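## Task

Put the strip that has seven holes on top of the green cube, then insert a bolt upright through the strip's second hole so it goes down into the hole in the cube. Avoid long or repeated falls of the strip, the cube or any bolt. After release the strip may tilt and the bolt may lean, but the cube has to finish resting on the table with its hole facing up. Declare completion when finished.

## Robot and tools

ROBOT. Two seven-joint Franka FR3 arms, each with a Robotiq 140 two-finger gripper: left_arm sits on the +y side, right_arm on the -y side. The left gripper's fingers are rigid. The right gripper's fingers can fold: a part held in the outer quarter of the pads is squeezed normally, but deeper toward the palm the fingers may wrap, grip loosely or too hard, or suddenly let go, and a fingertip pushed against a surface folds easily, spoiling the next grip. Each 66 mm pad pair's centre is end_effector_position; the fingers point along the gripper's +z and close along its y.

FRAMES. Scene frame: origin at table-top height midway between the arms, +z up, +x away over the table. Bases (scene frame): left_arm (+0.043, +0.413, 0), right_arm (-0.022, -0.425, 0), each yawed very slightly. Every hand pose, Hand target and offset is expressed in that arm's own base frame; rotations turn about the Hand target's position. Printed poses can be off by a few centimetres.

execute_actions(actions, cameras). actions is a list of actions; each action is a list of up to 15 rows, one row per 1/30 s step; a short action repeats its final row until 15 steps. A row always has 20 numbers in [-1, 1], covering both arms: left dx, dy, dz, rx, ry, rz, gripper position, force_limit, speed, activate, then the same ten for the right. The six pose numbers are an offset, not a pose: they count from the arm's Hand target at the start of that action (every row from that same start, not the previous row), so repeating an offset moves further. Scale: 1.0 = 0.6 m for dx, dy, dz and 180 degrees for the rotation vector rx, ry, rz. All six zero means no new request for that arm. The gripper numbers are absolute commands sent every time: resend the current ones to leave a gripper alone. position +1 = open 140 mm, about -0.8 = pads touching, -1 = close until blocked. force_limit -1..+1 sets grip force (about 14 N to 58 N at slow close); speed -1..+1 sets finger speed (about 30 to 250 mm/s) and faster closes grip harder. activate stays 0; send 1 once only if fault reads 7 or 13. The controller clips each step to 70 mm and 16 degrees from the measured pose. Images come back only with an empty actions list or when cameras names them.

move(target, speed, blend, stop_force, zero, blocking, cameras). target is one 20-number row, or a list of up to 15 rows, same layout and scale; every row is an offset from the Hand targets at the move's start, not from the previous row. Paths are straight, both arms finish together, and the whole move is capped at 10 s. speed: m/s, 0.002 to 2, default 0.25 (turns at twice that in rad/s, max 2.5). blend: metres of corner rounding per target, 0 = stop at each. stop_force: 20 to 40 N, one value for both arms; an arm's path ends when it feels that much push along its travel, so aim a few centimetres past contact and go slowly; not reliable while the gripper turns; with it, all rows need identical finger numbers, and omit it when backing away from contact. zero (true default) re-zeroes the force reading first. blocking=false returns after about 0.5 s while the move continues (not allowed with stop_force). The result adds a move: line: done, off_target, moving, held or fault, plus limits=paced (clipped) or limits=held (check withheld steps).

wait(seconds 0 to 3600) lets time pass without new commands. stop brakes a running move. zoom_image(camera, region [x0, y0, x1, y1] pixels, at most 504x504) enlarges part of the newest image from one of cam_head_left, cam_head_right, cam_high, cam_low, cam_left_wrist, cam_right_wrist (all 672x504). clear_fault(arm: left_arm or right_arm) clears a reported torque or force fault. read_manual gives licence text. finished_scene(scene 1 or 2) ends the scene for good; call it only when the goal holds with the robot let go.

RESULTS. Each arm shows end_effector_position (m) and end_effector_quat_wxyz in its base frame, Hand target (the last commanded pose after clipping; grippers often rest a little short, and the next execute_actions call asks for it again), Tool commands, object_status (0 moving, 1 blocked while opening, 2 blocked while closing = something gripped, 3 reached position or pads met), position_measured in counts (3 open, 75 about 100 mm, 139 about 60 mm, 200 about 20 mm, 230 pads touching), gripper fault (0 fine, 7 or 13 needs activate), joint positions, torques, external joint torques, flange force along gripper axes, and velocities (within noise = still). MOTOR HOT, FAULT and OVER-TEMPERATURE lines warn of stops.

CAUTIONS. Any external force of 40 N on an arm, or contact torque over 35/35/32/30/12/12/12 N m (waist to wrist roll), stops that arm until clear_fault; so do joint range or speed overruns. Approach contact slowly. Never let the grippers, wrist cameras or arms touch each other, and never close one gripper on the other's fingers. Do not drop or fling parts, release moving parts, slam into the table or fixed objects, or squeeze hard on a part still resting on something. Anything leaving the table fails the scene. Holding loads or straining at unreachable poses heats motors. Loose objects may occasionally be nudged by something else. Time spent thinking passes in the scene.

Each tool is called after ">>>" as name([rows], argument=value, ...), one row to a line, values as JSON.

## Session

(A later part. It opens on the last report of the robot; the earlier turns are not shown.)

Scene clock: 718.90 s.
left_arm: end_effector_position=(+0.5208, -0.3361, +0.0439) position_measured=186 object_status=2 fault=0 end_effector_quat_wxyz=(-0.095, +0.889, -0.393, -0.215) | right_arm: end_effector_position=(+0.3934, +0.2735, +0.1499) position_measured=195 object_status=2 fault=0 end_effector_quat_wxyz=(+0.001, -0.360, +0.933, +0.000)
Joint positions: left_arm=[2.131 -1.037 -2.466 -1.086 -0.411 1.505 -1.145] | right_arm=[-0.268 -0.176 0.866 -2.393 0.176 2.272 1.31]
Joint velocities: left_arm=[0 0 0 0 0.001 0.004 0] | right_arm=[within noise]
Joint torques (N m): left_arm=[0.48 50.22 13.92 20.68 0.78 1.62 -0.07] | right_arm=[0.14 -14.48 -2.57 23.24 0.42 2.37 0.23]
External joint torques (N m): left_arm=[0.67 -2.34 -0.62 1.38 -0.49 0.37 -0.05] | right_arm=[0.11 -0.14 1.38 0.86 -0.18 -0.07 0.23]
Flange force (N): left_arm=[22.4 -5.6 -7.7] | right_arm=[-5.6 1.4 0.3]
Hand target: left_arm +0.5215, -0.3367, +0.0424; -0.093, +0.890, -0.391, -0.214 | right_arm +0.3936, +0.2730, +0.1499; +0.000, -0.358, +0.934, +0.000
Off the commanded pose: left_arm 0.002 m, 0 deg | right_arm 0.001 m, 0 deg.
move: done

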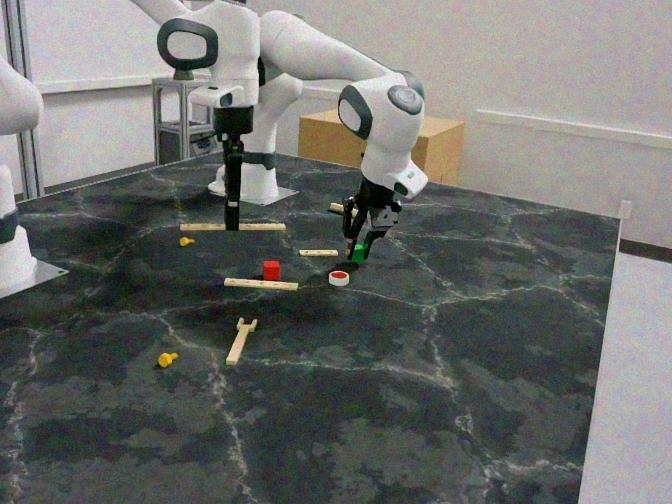

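>>> move(target=[0,0,-0.01,0,0,0,-1,-0.5,-1,0,0,0,0,0,0,0,-1,-0.5,-1,0], speed=0.015, cameras=["cam_low"])

>>> zoom_image(camera="cam_low", region=[320, 210, 390, 280])

Scene clock: 723.60 s.
left_arm: end_effector_position=(+0.5208, -0.3362, +0.0380) position_measured=186 object_status=2 fault=0 end_effector_quat_wxyz=(-0.095, +0.889, -0.394, -0.215) | right_arm: end_effector_position=(+0.3934, +0.2735, +0.1499) position_measured=195 object_status=2 fault=0 end_effector_quat_wxyz=(+0.001, -0.360, +0.933, +0.000)
Joint positions: left_arm=[2.132 -1.044 -2.47 -1.089 -0.413 1.514 -1.145] | right_arm=[-0.268 -0.176 0.866 -2.393 0.176 2.272 1.31]
Joint velocities: left_arm=[0 -0.001 0.001 0 0 0.004 -0.001] | right_arm=[within noise]
Joint torques (N m): left_arm=[0.58 50.24 13.88 20.58 0.75 1.65 -0.1] | right_arm=[0.14 -14.47 -2.56 23.26 0.41 2.37 0.21]
External joint torques (N m): left_arm=[0.7 -2.36 -0.69 1.33 -0.51 0.39 -0.08] | right_arm=[0.01 -0.07 1.27 0.87 -0.19 -0.07 0.21]
Flange force (N): left_arm=[22.2 -5.5 -7.3] | right_arm=[-5.8 1.1 0.4]
Hand target: left_arm +0.5215, -0.3367, +0.0364; -0.093, +0.890, -0.391, -0.214 | right_arm +0.3936, +0.2730, +0.1499; +0.000, -0.358, +0.934, +0.000
Off the commanded pose: left_arm 0.002 m, 0 deg | right_arm 0.001 m, 0 deg.
move: done

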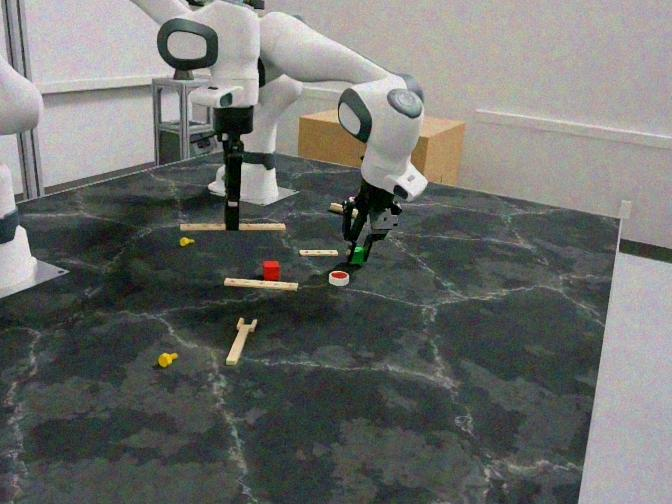

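Scaled by 7.200 from the camera's image (finer frame: 960x720).

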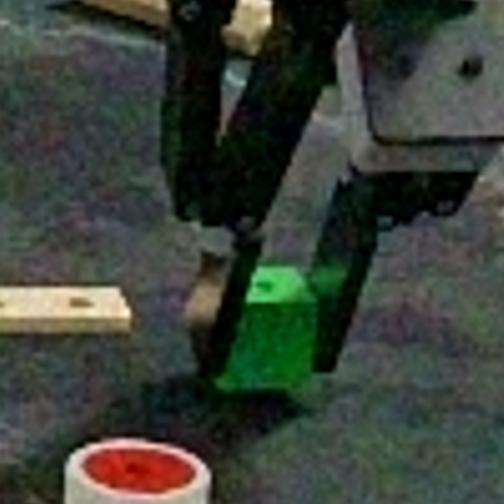

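>>> move(target=[0,0,-0.006,0,0,0,-1,-0.5,-1,0,0,0,0,0,0,0,-1,-0.5,-1,0], speed=0.015)

>>> move(target=[0,0,-0.006,0,0,0,-1,-0.5,-1,0,0,0,0,0,0,0,-1,-0.5,-1,0], speed=0.015, cameras=["cam_low"])

>>> zoom_image(camera="cam_low", region=[320, 210, 390, 280])

Scene clock: 729.40 s.
left_arm: end_effector_position=(+0.5208, -0.3362, +0.0344) position_measured=186 object_status=2 fault=0 end_effector_quat_wxyz=(-0.095, +0.888, -0.394, -0.215) | right_arm: end_effector_position=(+0.3934, +0.2735, +0.1499) position_measured=195 object_status=2 fault=0 end_effector_quat_wxyz=(+0.001, -0.360, +0.933, +0.000)
Joint positions: left_arm=[2.133 -1.049 -2.472 -1.09 -0.414 1.52 -1.145] | right_arm=[-0.268 -0.176 0.866 -2.393 0.176 2.272 1.31]
Joint velocities: left_arm=[0 0 0 -0.001 0 0.004 0] | right_arm=[within noise]
Joint torques (N m): left_arm=[0.67 50.25 13.96 20.55 0.76 1.55 -0.13] | right_arm=[0.16 -14.45 -2.52 23.25 0.41 2.37 0.25]
External joint torques (N m): left_arm=[0.96 -2.54 -0.6 1.25 -0.49 0.29 -0.12] | right_arm=[0.13 -0.14 1.41 0.91 -0.19 -0.06 0.25]
Flange force (N): left_arm=[23.3 -6.1 -7.6] | right_arm=[-5.9 1.5 0.3]
Hand target: left_arm +0.5215, -0.3367, +0.0328; -0.093, +0.890, -0.391, -0.214 | right_arm +0.3936, +0.2730, +0.1499; +0.000, -0.358, +0.934, +0.000
Off the commanded pose: left_arm 0.002 m, 0 deg | right_arm 0.001 m, 0 deg.
move: done

Scene clock: 729.90 s.
left_arm: end_effector_position=(+0.5210, -0.3363, +0.0331) position_measured=186 object_status=2 fault=0 end_effector_quat_wxyz=(-0.095, +0.889, -0.394, -0.215) | right_arm: end_effector_position=(+0.3934, +0.2735, +0.1499) position_measured=195 object_status=2 fault=0 end_effector_quat_wxyz=(+0.001, -0.360, +0.933, +0.000)
Joint positions: left_arm=[2.133 -1.05 -2.472 -1.09 -0.415 1.522 -1.146] | right_arm=[-0.268 -0.176 0.866 -2.393 0.176 2.272 1.31]
Joint torques (N m): left_arm=[0.8 47.46 13.16 19.13 0.57 2.12 -0.08] | right_arm=[0.15 -14.46 -2.57 23.24 0.42 2.37 0.21]
External joint torques (N m): left_arm=[0.87 -5.09 -1.44 -0.01 -0.69 0.86 -0.06] | right_arm=[0.09 -0.01 1.35 0.77 -0.18 -0.08 0.21]
Flange force (N): left_arm=[23.5 -5.7 -2.1] | right_arm=[-5.7 1.3 0.6]
Hand target: left_arm +0.5215, -0.3367, +0.0292; -0.093, +0.890, -0.391, -0.214 | right_arm +0.3936, +0.2730, +0.1499; +0.000, -0.358, +0.934, +0.000
Off the commanded pose: left_arm 0.004 m, 0 deg | right_arm 0.001 m, 0 deg.
move: off_target (left_arm)

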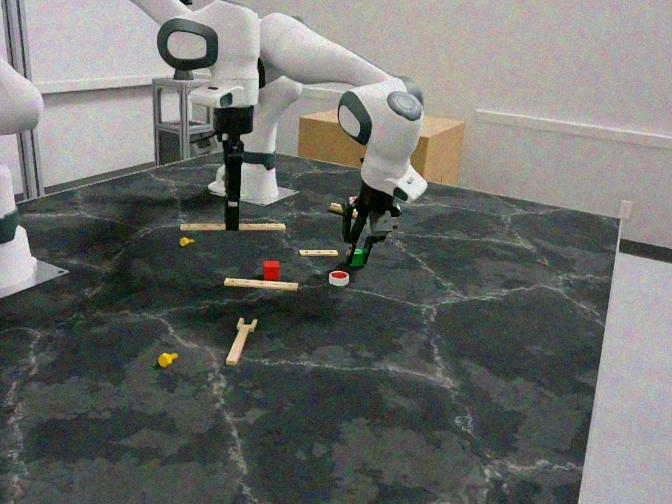

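Scaled by 7.200 from the camera's image (finer frame: 960x720).

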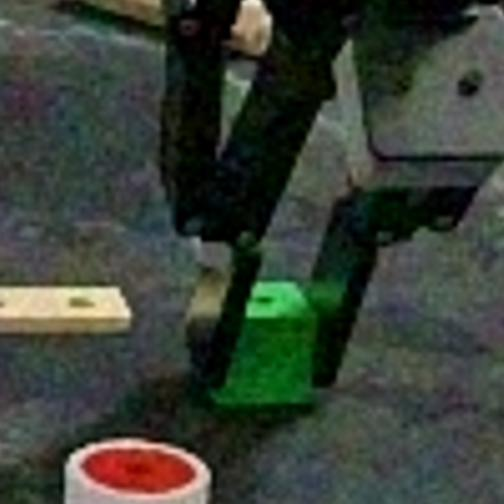

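>>> move([
  [0,0,0.0045,0,0,0,-1,-0.5,-1,0,0,0,0,0,0,0,-1,-0.5,-1,0],
  [0,0,0.0045,0,0,0,0,-0.5,-1,0,0,0,0,0,0,0,-1,-0.5,-1,0],
  [0.04,-0.04,0.093,0,0,0,0,-0.5,-1,0,0,0,0,0,0,0,-1,-0.5,-1,0],
], speed=[0.02,0.05,0.08], cameras=["cam_left_wrist","cam_low"])

>>> zoom_image(camera="cam_low", region=[320, 210, 390, 280])

Scene clock: 740.43 s.
left_arm: end_effector_position=(+0.5468, -0.3607, +0.0856) position_measured=129 object_status=3 fault=0 end_effector_quat_wxyz=(-0.094, +0.890, -0.395, -0.209) | right_arm: end_effector_position=(+0.3934, +0.2735, +0.1499) position_measured=195 object_status=2 fault=0 end_effector_quat_wxyz=(+0.001, -0.360, +0.933, +0.000)
Joint positions: left_arm=[2.324 -1.218 -2.532 -0.547 -0.419 1.237 -1.232] | right_arm=[-0.268 -0.176 0.866 -2.393 0.176 2.272 1.31]
Joint velocities: left_arm=[0.001 0.001 0.001 0 0 -0.003 -0.009] | right_arm=[within noise]
Joint torques (N m): left_arm=[0.62 54.32 8.44 21.37 1.03 1.09 -0.1] | right_arm=[0.15 -14.46 -2.55 23.27 0.43 2.36 0.21]
External joint torques (N m): left_arm=[0.88 -2.57 -0.5 1.89 -0.27 -0.17 -0.09] | right_arm=[0.09 -0.12 1.35 0.86 -0.18 -0.08 0.21]
Flange force (N): left_arm=[0.0 0.0 0.0] | right_arm=[-5.6 1.3 0.3]
Hand target: left_arm +0.5455, -0.3607, +0.0850; -0.093, +0.890, -0.391, -0.214 | right_arm +0.3936, +0.2730, +0.1499; +0.000, -0.358, +0.934, +0.000
Off the commanded pose: left_arm 0.001 m, 1 deg | right_arm 0.001 m, 0 deg.
move: done
Images, in order (width x height): cam_low 672x504, cam_left_wrist 672x504.

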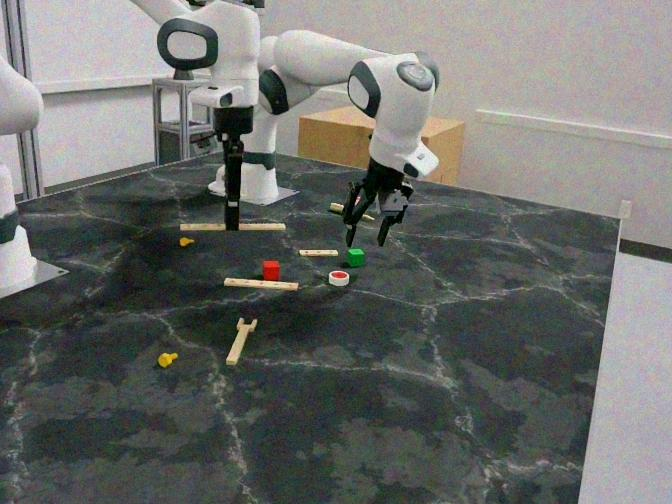

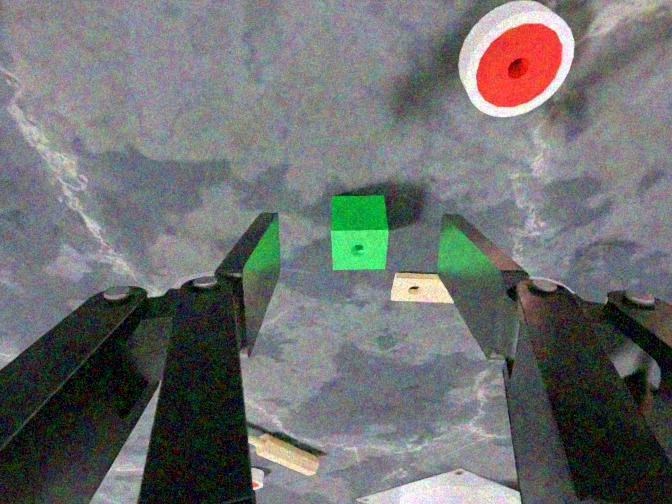

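Scaled by 7.200 from the camera's image (finer frame: 960x720).

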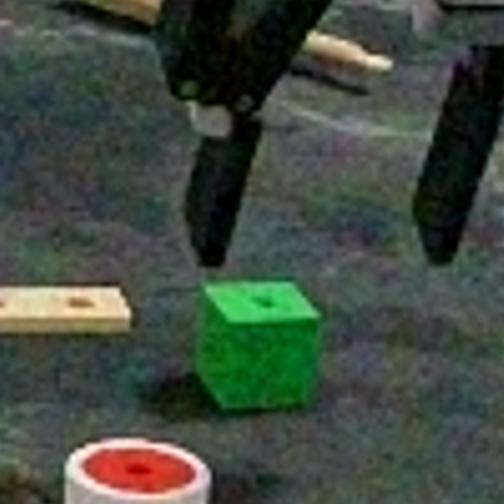

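>>> move([
  [-0.04,0.04,0.109,0,0,0,0,-0.5,-1,0,0,0,0,0,0,0,-1,-0.5,-1,0],
  [-0.1,0.0837,0.081,-0.368,-0.3385,0,0,-0.5,-1,0,0,0,0,0,0,0,-1,-0.5,-1,0],
], speed=[0.12,0.3], blend=[0.0,0])

Scene clock: 764.10 s.
left_arm: end_effector_position=(+0.4844, -0.3100, +0.1312) position_measured=129 object_status=3 fault=0 end_effector_quat_wxyz=(+0.212, +0.784, -0.340, +0.474) | right_arm: end_effector_position=(+0.3934, +0.2735, +0.1499) position_measured=195 object_status=2 fault=0 end_effector_quat_wxyz=(+0.001, -0.360, +0.933, +0.000)
Joint positions: left_arm=[0.773 0.784 -1.077 -2.825 0.195 4.047 -0.795] | right_arm=[-0.268 -0.176 0.866 -2.393 0.176 2.272 1.31]
Joint velocities: left_arm=[0 0 0 0 0.003 0.004 0.005] | right_arm=[within noise]
Joint torques (N m): left_arm=[-0.1 -19.4 -14.3 6.76 2.49 3.06 0.31] | right_arm=[0.13 -14.45 -2.55 23.24 0.41 2.36 0.25]
External joint torques (N m): left_arm=[-0.13 1.13 0.15 1.33 0.17 0.24 0.29] | right_arm=[0.09 -0.12 1.37 0.85 -0.2 -0.07 0.25]
Flange force (N): left_arm=[-4.7 -0.8 7.1] | right_arm=[-5.7 1.4 0.4]
Hand target: left_arm +0.4855, -0.3105, +0.1336; +0.210, +0.781, -0.343, +0.478 | right_arm +0.3936, +0.2730, +0.1499; +0.000, -0.358, +0.934, +0.000
Off the commanded pose: left_arm 0.003 m, 1 deg | right_arm 0.001 m, 0 deg.
move: done; limits=paced

>>> move(target=[0.075,-0.083,-0.033,0.2576,0.237,0,0,-0.5,-1,0,0,0,0,0,0,0,-1,-0.5,-1,0], speed=0.3, cameras=["cam_left_wrist"])

Scene clock: 776.40 s.
left_arm: end_effector_position=(+0.5319, -0.3598, +0.1143) position_measured=129 object_status=3 fault=0 end_effector_quat_wxyz=(-0.001, +0.914, -0.406, +0.002) | right_arm: end_effector_position=(+0.3934, +0.2735, +0.1499) position_measured=195 object_status=2 fault=0 end_effector_quat_wxyz=(+0.001, -0.360, +0.933, +0.000)
Joint positions: left_arm=[-0.092 0.447 -0.564 -1.815 0.29 2.184 -1.513] | right_arm=[-0.268 -0.176 0.866 -2.393 0.176 2.272 1.31]
Joint velocities: left_arm=[0.001 0 0 0 -0.001 -0.002 -0.007] | right_arm=[within noise]
Joint torques (N m): left_arm=[-0.16 -38.52 -7.44 24.28 0.24 2.31 -0.12] | right_arm=[0.15 -14.42 -2.53 23.28 0.42 2.37 0.25]
External joint torques (N m): left_arm=[0.04 2.36 0.04 1.44 -0.47 -0.33 -0.12] | right_arm=[0.13 -0.02 1.42 0.78 -0.18 -0.09 0.25]
Flange force (N): left_arm=[13.3 -3.0 1.2] | right_arm=[-5.9 1.4 0.7]
Hand target: left_arm +0.5305, -0.3603, +0.1138; +0.000, +0.916, -0.402, +0.000 | right_arm +0.3936, +0.2730, +0.1499; +0.000, -0.358, +0.934, +0.000
Off the commanded pose: left_arm 0.002 m, 1 deg | right_arm 0.001 m, 0 deg.
move: done; limits=paced

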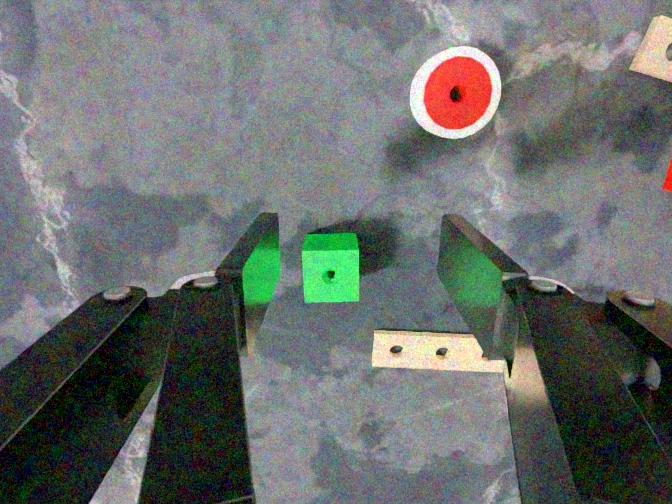

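>>> move([
  [-0.0263,0.0567,-0.04,0,0,0,0,-0.5,-1,0,0,0,0,0,0,0,-1,-0.5,-1,0],
  [-0.0263,0.0567,-0.1035,0,0,0,0,-0.5,-1,0,0,0,0,0,0,0,-1,-0.5,-1,0],
], speed=[0.15,0.06], blend=[0.005,0], cameras=["cam_left_wrist"])

Scene clock: 783.97 s.
left_arm: end_effector_position=(+0.5139, -0.3254, +0.0519) position_measured=129 object_status=3 fault=0 end_effector_quat_wxyz=(+0.001, +0.915, -0.403, -0.003) | right_arm: end_effector_position=(+0.3934, +0.2735, +0.1499) position_measured=195 object_status=2 fault=0 end_effector_quat_wxyz=(+0.001, -0.360, +0.933, +0.000)
Joint positions: left_arm=[-0.054 0.456 -0.537 -1.979 0.318 2.347 -1.514] | right_arm=[-0.268 -0.176 0.866 -2.393 0.176 2.272 1.31]
Joint velocities: left_arm=[0.001 0 0.001 0 0.001 0.004 -0.003] | right_arm=[within noise]
Joint torques (N m): left_arm=[-0.15 -37.74 -7.23 22.21 0.61 2.81 -0.11] | right_arm=[0.12 -14.47 -2.54 23.25 0.41 2.38 0.22]
External joint torques (N m): left_arm=[-0.04 1.81 -0.01 0.98 -0.01 0.18 -0.11] | right_arm=[0.14 -0.2 1.44 0.92 -0.19 -0.06 0.22]
Flange force (N): left_arm=[8.4 -1.9 3.4] | right_arm=[-5.5 1.5 0.2]
Hand target: left_arm +0.5147, -0.3263, +0.0517; +0.000, +0.916, -0.402, +0.000 | right_arm +0.3936, +0.2730, +0.1499; +0.000, -0.358, +0.934, +0.000
Off the commanded pose: left_arm 0.001 m, 0 deg | right_arm 0.001 m, 0 deg.
move: done

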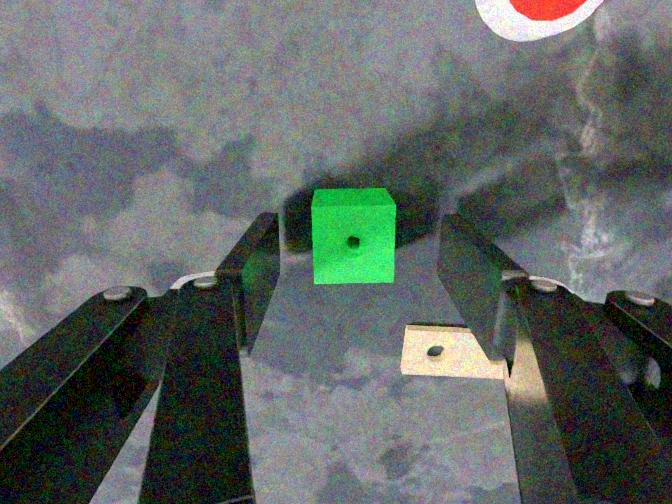

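>>> move([
  [0.007,0,0,0,0,0,0,-0.5,-1,0,0,0,0,0,0,0,-1,-0.5,-1,0],
  [0.007,0,0,0,0,0,-1,-0.5,-1,0,0,0,0,0,0,0,-1,-0.5,-1,0],
  [0.007,0,0.06,0,0,0,-1,-0.5,-1,0,0,0,0,0,0,0,-1,-0.5,-1,0],
  [-0.0512,-0.1912,0.06,0,0,0,-1,-0.5,-1,0,0,0,0,0,0,0,-1,-0.5,-1,0],
], speed=[0.05,0.05,0.1,0.15], blend=[0,0,0.02,0], cameras=["all"])

Scene clock: 798.57 s.
left_arm: end_effector_position=(+0.4851, -0.4407, +0.0878) position_measured=185 object_status=2 fault=0 end_effector_quat_wxyz=(+0.000, +0.914, -0.406, +0.002) | right_arm: end_effector_position=(+0.3934, +0.2735, +0.1499) position_measured=195 object_status=2 fault=0 end_effector_quat_wxyz=(+0.001, -0.360, +0.933, +0.000)
Joint positions: left_arm=[-0.284 0.518 -0.515 -1.772 0.311 2.212 -1.665] | right_arm=[-0.268 -0.176 0.866 -2.393 0.176 2.272 1.31]
Joint velocities: left_arm=[0.001 -0.002 0.001 -0.001 -0.001 0 -0.005] | right_arm=[within noise]
Joint torques (N m): left_arm=[-0.15 -41.19 -7.78 24.01 0.44 2.36 -0.01] | right_arm=[0.15 -14.45 -2.5 23.26 0.42 2.37 0.2]
External joint torques (N m): left_arm=[0.11 1.98 0.08 1.55 -0.26 -0.28 -0.01] | right_arm=[0 -0.05 1.32 0.79 -0.19 -0.08 0.2]
Flange force (N): left_arm=[13.1 -1.3 1.3] | right_arm=[-5.7 1.1 0.6]
Hand target: left_arm +0.4840, -0.4410, +0.0877; +0.000, +0.916, -0.402, +0.000 | right_arm +0.3936, +0.2730, +0.1499; +0.000, -0.358, +0.934, +0.000
Off the commanded pose: left_arm 0.001 m, 1 deg | right_arm 0.001 m, 0 deg.
move: done; blend cut to 0.018 m at target 3

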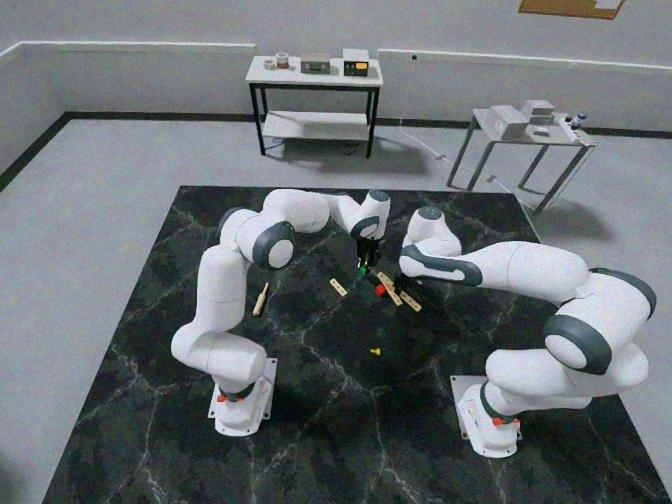

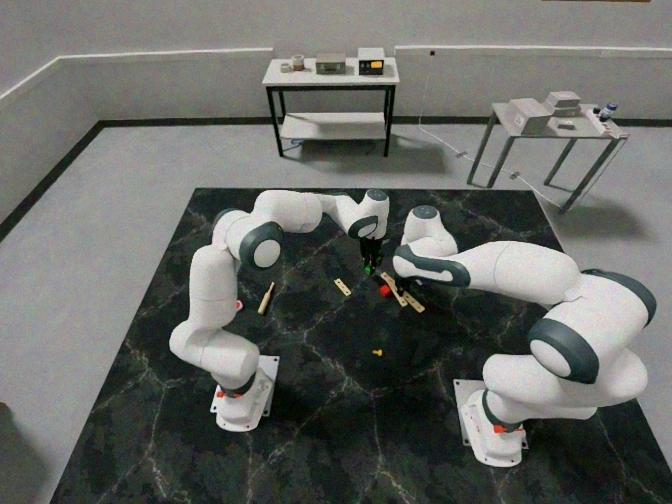

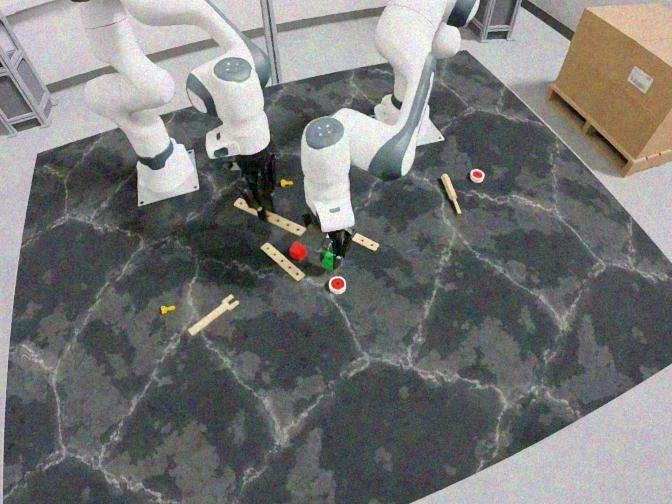

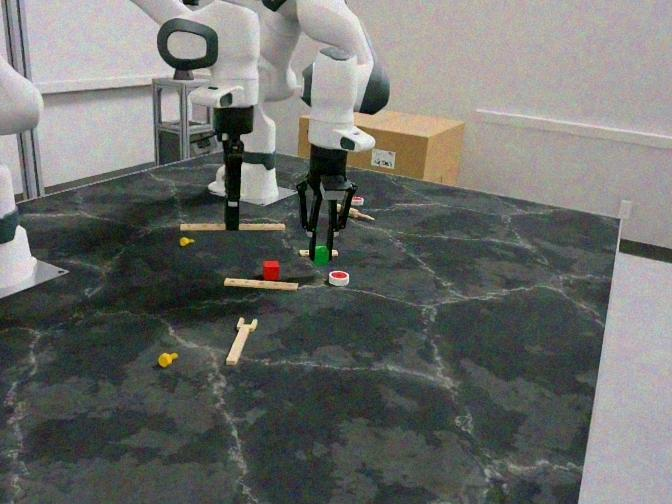

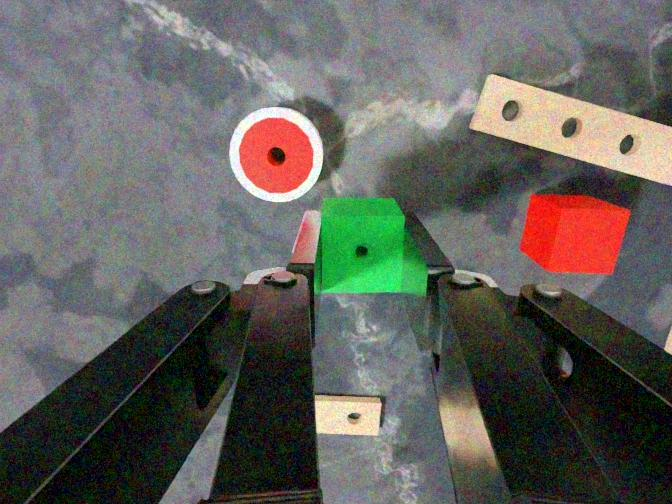

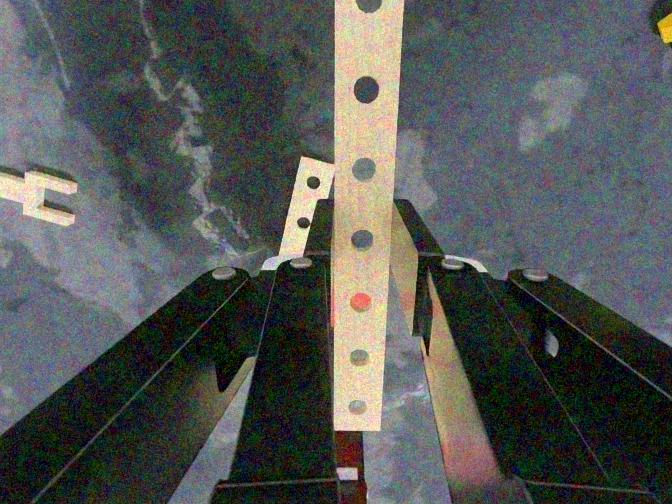

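>>> move([
  [-0.0093,0.0003,-0.054,0,0,0,-1,-0.5,-1,0,0,0,0,0,0,0,-1,-0.5,-1,0],
  [-0.0093,0.0003,-0.0605,0,0,0,-1,-0.5,-1,0,0,0,0,0,0,0,-1,-0.5,-1,0],
], speed=[0.06,0.015])

Scene clock: 807.77 s.
left_arm: end_effector_position=(+0.4786, -0.4406, +0.0531) position_measured=185 object_status=2 fault=0 end_effector_quat_wxyz=(+0.001, +0.915, -0.403, -0.001) | right_arm: end_effector_position=(+0.3934, +0.2735, +0.1499) position_measured=195 object_status=2 fault=0 end_effector_quat_wxyz=(+0.001, -0.360, +0.933, +0.000)
Joint positions: left_arm=[-0.311 0.558 -0.483 -1.802 0.326 2.279 -1.687] | right_arm=[-0.268 -0.176 0.866 -2.393 0.176 2.272 1.31]
Joint velocities: left_arm=[-0.002 -0.002 0.002 0 0 0.003 -0.001] | right_arm=[within noise]
Joint torques (N m): left_arm=[-0.04 -40.98 -7.16 22.23 0.59 2.78 -0.08] | right_arm=[0.15 -14.47 -2.59 23.26 0.41 2.37 0.24]
External joint torques (N m): left_arm=[0.28 3.11 0.85 0.37 -0.08 0.14 -0.08] | right_arm=[0.13 -0.18 1.36 0.92 -0.19 -0.06 0.24]
Flange force (N): left_arm=[10.0 -1.2 5.5] | right_arm=[-5.6 1.4 0.2]
Hand target: left_arm +0.4784, -0.4408, +0.0514; +0.000, +0.916, -0.402, +0.000 | right_arm +0.3936, +0.2730, +0.1499; +0.000, -0.358, +0.934, +0.000
Off the commanded pose: left_arm 0.002 m, 0 deg | right_arm 0.001 m, 0 deg.
move: done

>>> move([
  [0,0,0.001,0,0,0,-0.38,-0.5,-1,0,0,0,0,0,0,0,-1,-0.5,-1,0],
  [0,0,0.03,0,0,0,-0.38,-0.5,-1,0,0,0,0,0,0,0,-1,-0.5,-1,0],
  [-0.05,0.05,0.15,0,0,0,-0.38,-0.5,-1,0,0,0,0,0,0,0,-1,-0.5,-1,0],
], speed=[0.03,0.05,0.15], blend=[0,0.01,0], cameras=["cam_left_wrist","cam_low"])

Scene clock: 842.20 s.
left_arm: end_effector_position=(+0.4498, -0.4118, +0.1415) position_measured=177 object_status=3 fault=0 end_effector_quat_wxyz=(+0.000, +0.916, -0.401, +0.002) | right_arm: end_effector_position=(+0.3934, +0.2735, +0.1499) position_measured=195 object_status=2 fault=0 end_effector_quat_wxyz=(+0.001, -0.360, +0.933, +0.000)
Joint positions: left_arm=[-0.209 0.305 -0.571 -1.932 0.202 2.185 -1.623] | right_arm=[-0.268 -0.176 0.866 -2.393 0.176 2.272 1.31]
Joint velocities: left_arm=[0 -0.001 0 -0.001 0 -0.002 0.006] | right_arm=[within noise]
Joint torques (N m): left_arm=[0.64 -35.05 -6.07 23.95 0.27 2.31 0.32] | right_arm=[0.14 -14.47 -2.54 23.26 0.41 2.37 0.27]
External joint torques (N m): left_arm=[0.81 1.45 -0.84 0.79 -0.45 -0.32 0.32] | right_arm=[0.01 -0.04 1.31 0.83 -0.19 -0.08 0.27]
Flange force (N): left_arm=[5.7 -1.6 -0.7] | right_arm=[-6.1 1.2 0.6]
Hand target: left_arm +0.4484, -0.4108, +0.1414; +0.000, +0.916, -0.402, +0.000 | right_arm +0.3936, +0.2730, +0.1499; +0.000, -0.358, +0.934, +0.000
Off the commanded pose: left_arm 0.002 m, 0 deg | right_arm 0.001 m, 0 deg.
move: done; blend cut to 0.0087 m at target 2
Images, in order (width x height): cam_low 672x504, cam_left_wrist 672x504.

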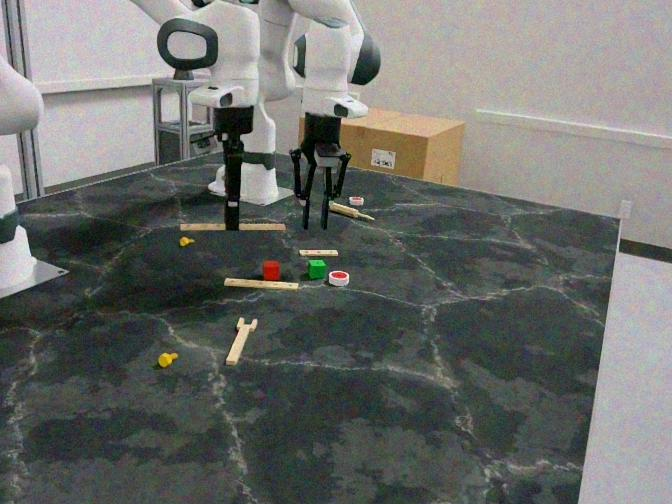

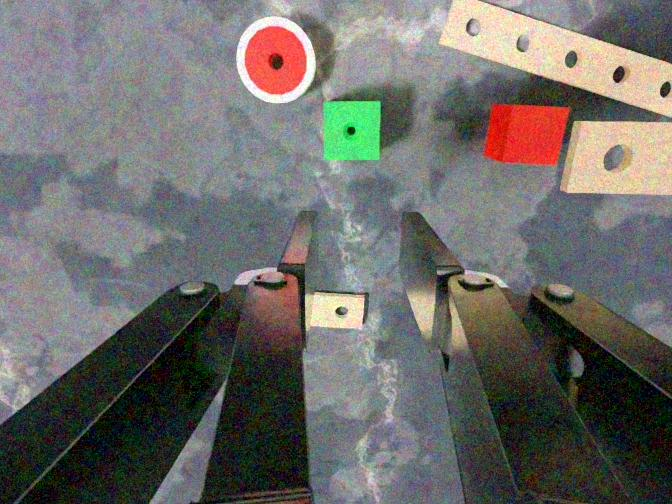

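>>> move([
  [-0.25,0.06,0.04,0,0,-0.1,-0.38,-0.5,-1,0,0,0,0,0,0,0,-1,-0.5,-1,0],
  [-0.5267,-0.112,0.03,0,0,-0.262,-0.1,-0.5,-1,0,0.14,0.1315,-0.0667,0,0,0,-1,-0.5,-1,0],
], speed=[0.25,0.25], blend=[0.02,0], cameras=["cam_left_wrist","cam_right_wrist","cam_low","cam_head_left"])

Scene clock: 863.17 s.
left_arm: end_effector_position=(+0.2356, -0.4116, +0.1623) position_measured=177 object_status=3 fault=0 end_effector_quat_wxyz=(-0.007, +0.804, -0.594, -0.004) | right_arm: end_effector_position=(+0.4209, +0.3036, +0.1351) position_measured=195 object_status=2 fault=0 end_effector_quat_wxyz=(-0.001, -0.382, +0.924, +0.011)
Joint positions: left_arm=[-0.335 -0.18 -0.71 -2.38 -0.135 2.226 -1.251] | right_arm=[-0.297 0.031 0.914 -2.28 -0.005 2.302 1.407]
Joint torques (N m): left_arm=[0.65 -18 2.67 23.91 0.48 2.58 -0.08] | right_arm=[0.63 -19.89 2 22.8 0.93 2.46 -0.31]
External joint torques (N m): left_arm=[0.8 0.68 -0.42 1.13 -0.18 -0.03 -0.08] | right_arm=[0.7 -1.23 1.31 0.49 0.33 0.01 -0.31]
Flange force (N): left_arm=[6.7 -1.6 0.0] | right_arm=[6.0 2.4 -5.0]
Hand target: left_arm +0.2364, -0.4109, +0.1622; -0.007, +0.806, -0.592, -0.004 (not the last commanded pose) | right_arm +0.4199, +0.3037, +0.1352; -0.001, -0.384, +0.923, +0.011 (not the last commanded pose)
Tool commands: left_gripper/position=-0.38 left_gripper/force_limit=-0.5 left_gripper/speed=-1.0 left_gripper/activate=+0.0 right_gripper/position=-1.0 right_gripper/force_limit=-0.5 right_gripper/speed=-1.0 right_gripper/activate=+0.0
Off the commanded pose: left_arm 0.123 m, 22 deg | right_arm 0.079 m, 3 deg.
move: held (left_arm, right_arm; a check stopped the path); path passed 1 of 2 targets; target 2's new numbers were not sent; limits=held
pose unreachable (left arm): on one or more control steps of this call, first in action 0 (counted from 0), this arm could not follow its commanded pose, so it was not sent that pose on those steps. It may still have moved: this result reports where it is.
cause: moving toward the commanded pose would bring a part of the arm too close to another arm (a part of this arm just beyond joint 7 (wrist roll) and a part of the right arm just beyond its joint 5 (forearm roll), along the way the arms are being sent, or toward where that arm still pushes).
pose unreachable (right arm): on one or more control steps of this call, first in action 0 (counted from 0), this arm could not follow its commanded pose, so it was not sent that pose on those steps. It may still have moved: this result reports where it is.
cause: moving toward the commanded pose would bring a part of the arm too close to another arm (a part of this arm just beyond joint 5 (forearm roll) and a part of the left arm just beyond its joint 7 (wrist roll), along the way the arms are being sent, or toward where that arm still pushes).
Images, in order (width x height): cam_head_left 672x504, cam_low 672x504, cam_left_wrist 672x504, cam_right_wrist 672x504.

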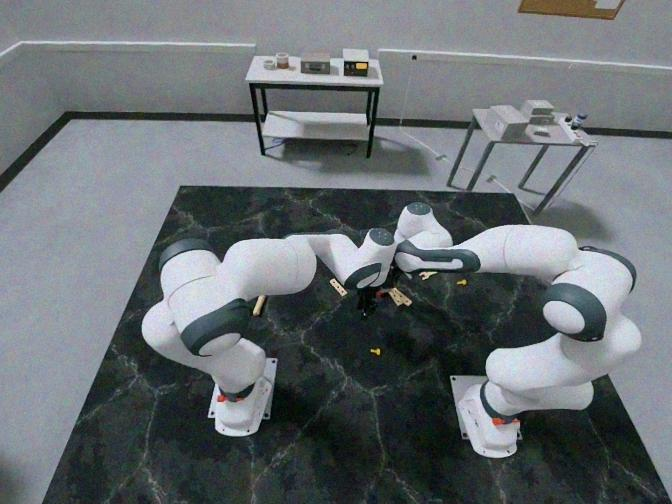

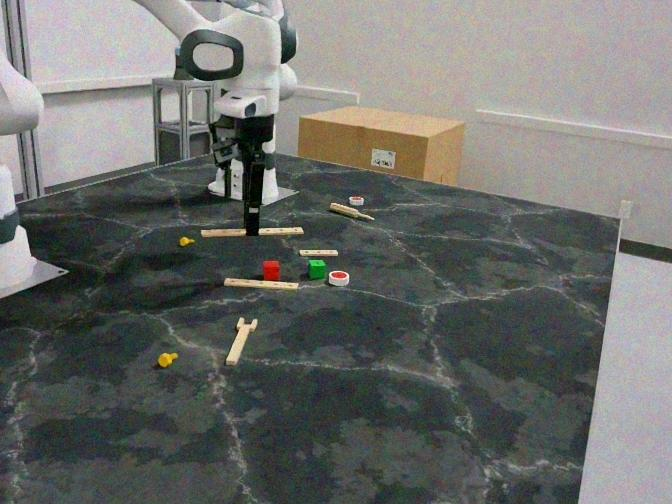

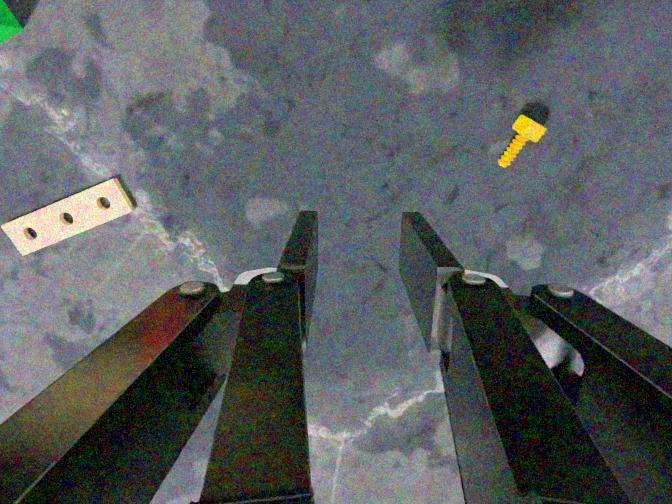

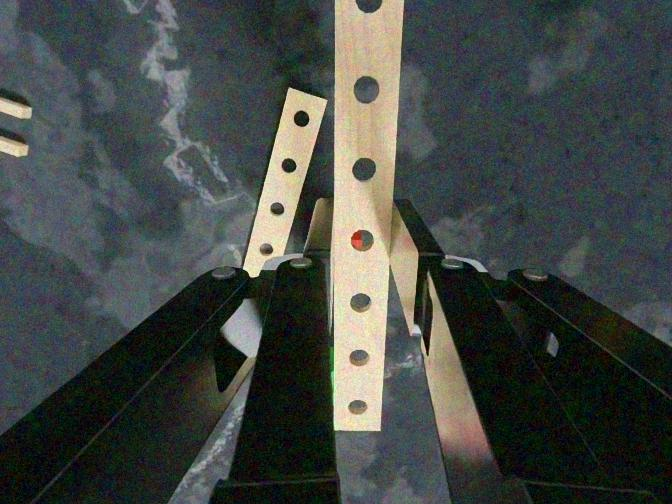

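>>> move([
  [-0.11,0.05,0.0,0,0,-0.1,-0.38,-0.5,-1,0,0,0,0,0,0,0,-1,-0.5,-1,0],
  [-0.14,-0.06,0.0,0,0,-0.15,-0.1,-0.5,-1,0,0,0,0,0,0,0,-1,-0.5,-1,0],
], speed=[0.2,0.2], blend=[0.02,0], cameras=["cam_left_wrist"])

Scene clock: 872.37 s.
left_arm: end_effector_position=(+0.1512, -0.4460, +0.1620) position_measured=141 object_status=0 fault=0 end_effector_quat_wxyz=(+0.007, -0.649, +0.761, +0.003) | right_arm: end_effector_position=(+0.4208, +0.3036, +0.1350) position_measured=195 object_status=2 fault=0 end_effector_quat_wxyz=(-0.001, -0.382, +0.924, +0.011)
Joint positions: left_arm=[-0.542 -0.191 -0.696 -2.392 -0.14 2.229 -0.982] | right_arm=[-0.297 0.031 0.914 -2.28 -0.004 2.302 1.407]
Joint torques (N m): left_arm=[0.28 -17.15 2.66 24.28 0.76 2.57 0.34] | right_arm=[0.67 -19.89 2.02 22.31 0.96 2.46 -0.28]
External joint torques (N m): left_arm=[0.43 1.47 -0.55 1.48 0.12 -0.04 0.34] | right_arm=[0.64 -1.2 1.22 -0.01 0.36 0.02 -0.28]
Flange force (N): left_arm=[9.1 -5.4 0.9] | right_arm=[7.6 2.6 -4.5]
Hand target: left_arm +0.1524, -0.4469, +0.1622; +0.008, -0.646, +0.763, +0.002 | right_arm +0.4199, +0.3037, +0.1352; -0.001, -0.384, +0.923, +0.011
Off the commanded pose: left_arm 0.001 m, 0 deg | right_arm 0.001 m, 0 deg.
move: done

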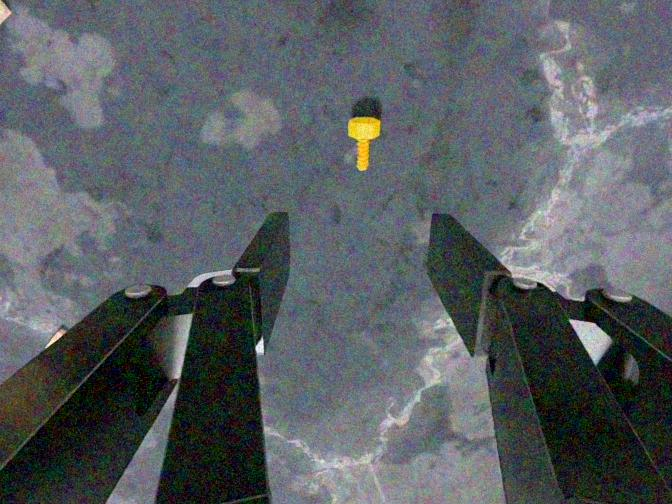

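>>> move(target=[-0.0327,-0.0815,-0.1417,0.0439,-0.007,0,-0.1,-0.5,-1,0,0.0947,0.0805,-0.0417,-0.0065,-0.0025,-0.018,-1,-0.5,-1,0], speed=0.12, cameras=["cam_left_wrist","cam_right_wrist","cam_low"])

>>> zoom_image(camera="cam_right_wrist", region=[310, 300, 430, 420])

Scene clock: 894.87 s.
left_arm: end_effector_position=(+0.1320, -0.4885, +0.0903) position_measured=141 object_status=3 fault=0 end_effector_quat_wxyz=(+0.035, -0.612, +0.789, +0.041) | right_arm: end_effector_position=(+0.4768, +0.3517, +0.1096) position_measured=195 object_status=2 fault=0 end_effector_quat_wxyz=(-0.001, -0.362, +0.932, +0.000)
Joint positions: left_arm=[-0.583 0.188 -0.749 -2.231 0.205 2.255 -1.217] | right_arm=[-0.074 0.349 0.75 -2.016 -0.303 2.251 1.669]
Joint velocities: left_arm=[within noise] | right_arm=[0.001 -0.001 0 0.001 0 -0.001 0.005]
Joint torques (N m): left_arm=[0.66 -26.98 -4.93 22.45 0.15 2.33 0.35] | right_arm=[1.14 -32.32 8.06 22.5 0.65 2.35 0.38]
External joint torques (N m): left_arm=[0.77 0.63 -1.02 1 -0.45 -0.03 0.35] | right_arm=[1.11 -0.6 0.27 0.85 0.01 -0.07 0.38]
Flange force (N): left_arm=[1.5 -1.8 -2.2] | right_arm=[-4.0 1.8 -0.7]
Hand target: left_arm +0.1320, -0.4886, +0.0910; +0.034, -0.612, +0.789, +0.041 (not the last commanded pose) | right_arm +0.4767, +0.3520, +0.1102; -0.001, -0.358, +0.934, +0.000
Off the commanded pose: left_arm 0.015 m, 6 deg | right_arm 0.001 m, 0 deg.
move: held (left_arm; a check stopped the path); limits=held
pose unreachable (left arm): on one or more control steps of this call, first in action 0 (counted from 0), this arm could not follow its commanded pose, so it was not sent that pose on those steps. It may still have moved: this result reports where it is.
cause: moving toward the commanded pose would bring a part of the arm too close to another arm (a part of this arm just beyond joint 5 (forearm roll) and a part of the right arm just beyond its joint 5 (forearm roll), 24 mm apart when this arm was first held).
Images, in order (width x height): cam_low 672x504, cam_left_wrist 672x504, cam_right_wrist 672x504.

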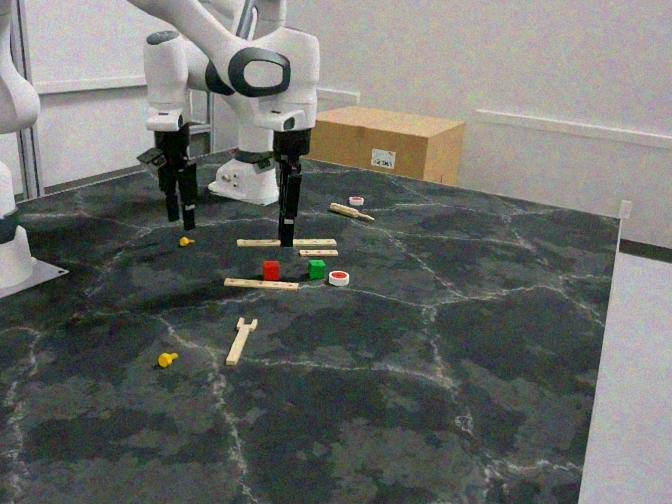

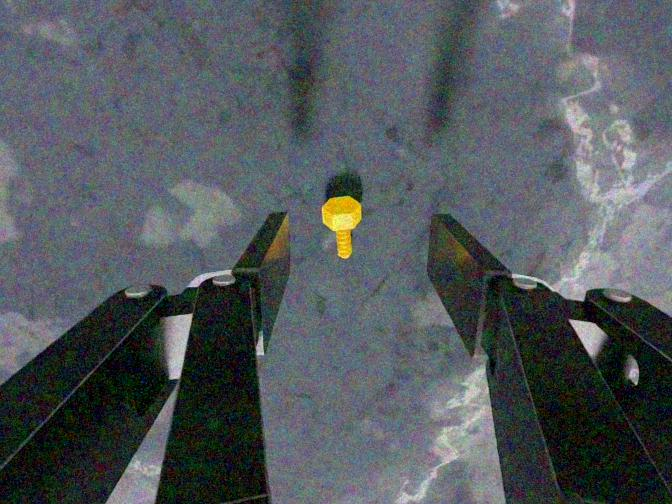

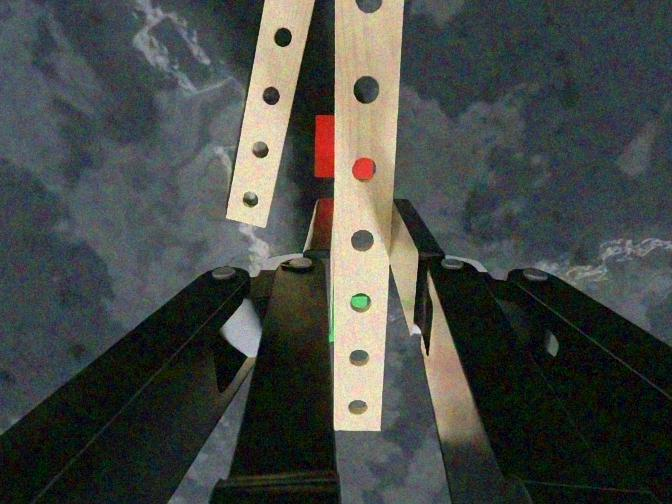

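Scaled by 4.200 from the camera's image (finer frame: 960x720).

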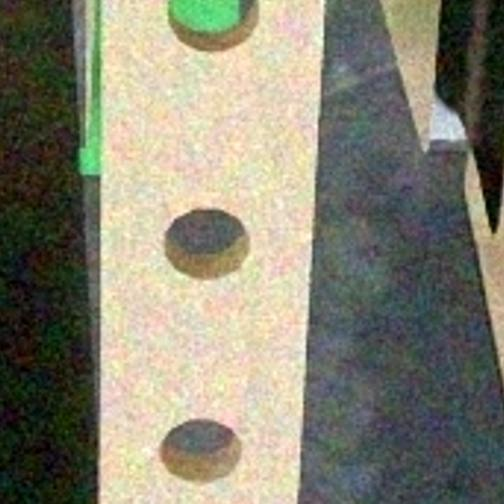

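>>> move([
  [0.02,0.1,0.08,0,0,0,-0.1,-0.5,-1,0,0,0,0,0,0,0,-1,-0.5,-1,0],
  [0.02,0.1,0.08,0,0,0,-0.1,-0.5,-1,0,0.0112,0.0102,-0.058,0,0,0,-1,-0.5,-1,0],
], speed=[0.15,0.08], cameras=["cam_right_wrist","cam_low","cam_high"])

>>> zoom_image(camera="cam_right_wrist", region=[300, 300, 420, 420])

>>> zoom_image(camera="cam_low", region=[250, 225, 350, 295])

Scene clock: 919.50 s.
left_arm: end_effector_position=(+0.1454, -0.4298, +0.1389) position_measured=141 object_status=3 fault=0 end_effector_quat_wxyz=(+0.034, -0.613, +0.789, +0.039) | right_arm: end_effector_position=(+0.4822, +0.3570, +0.0746) position_measured=195 object_status=2 fault=0 end_effector_quat_wxyz=(-0.004, -0.361, +0.933, +0.000)
Joint positions: left_arm=[-0.539 -0.12 -0.72 -2.38 -0.05 2.192 -0.972] | right_arm=[-0.017 0.431 0.692 -1.998 -0.362 2.297 1.709]
Joint velocities: left_arm=[within noise] | right_arm=[0.001 0 -0.001 -0.001 0 0.003 0.003]
Joint torques (N m): left_arm=[0.08 -19.75 1.86 23.04 0.15 2.1 0.35] | right_arm=[1.48 -35.31 9.39 21.59 0.47 2.72 0.38]
External joint torques (N m): left_arm=[0.23 0.05 -0.18 0.84 -0.48 -0.26 0.36] | right_arm=[1.46 -0.62 0.4 0.81 -0.15 0.31 0.38]
Flange force (N): left_arm=[0.5 -0.8 -2.6] | right_arm=[-3.8 2.4 0.5]
Hand target: left_arm +0.1440, -0.4286, +0.1390; +0.034, -0.612, +0.789, +0.041 | right_arm +0.4834, +0.3581, +0.0754; -0.001, -0.358, +0.934, +0.000
Off the commanded pose: left_arm 0.002 m, 0 deg | right_arm 0.002 m, 0 deg.
move: done
Images, in order (width x height): cam_high 672x504, cam_low 672x504, cam_right_wrist 672x504.

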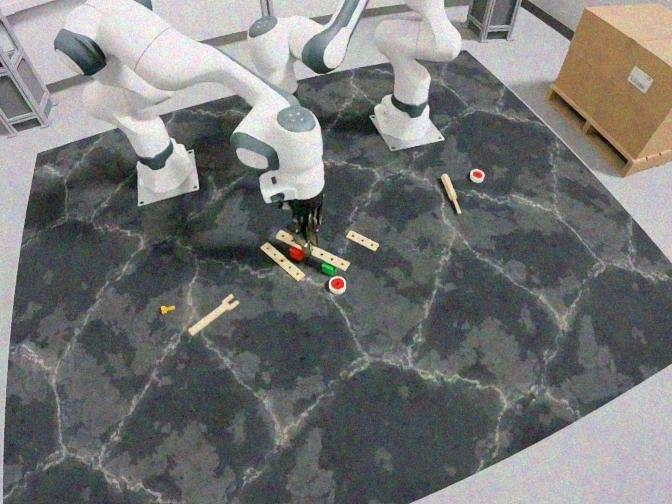

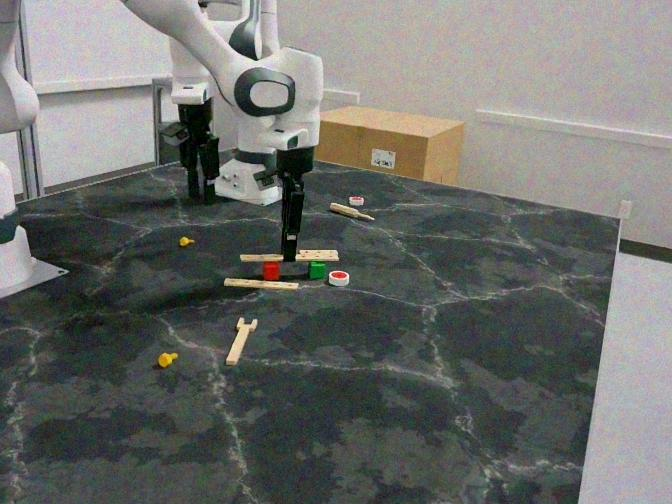

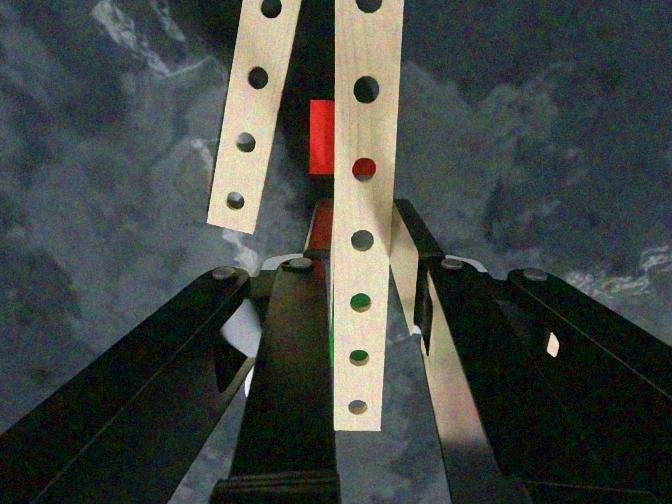

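Scaled by 4.200 from the camera's image (finer frame: 960x720).

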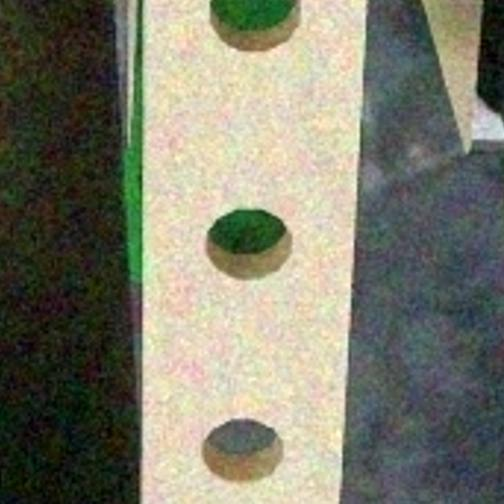

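Scaled by 5.040 from the camera's image (finer frame: 960x720).

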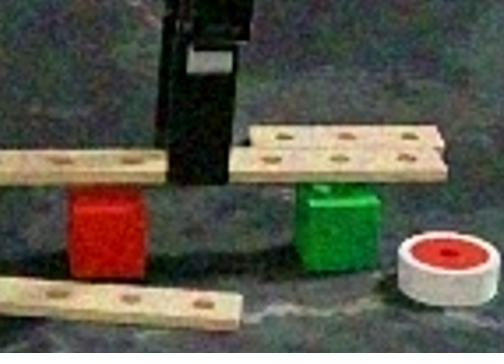

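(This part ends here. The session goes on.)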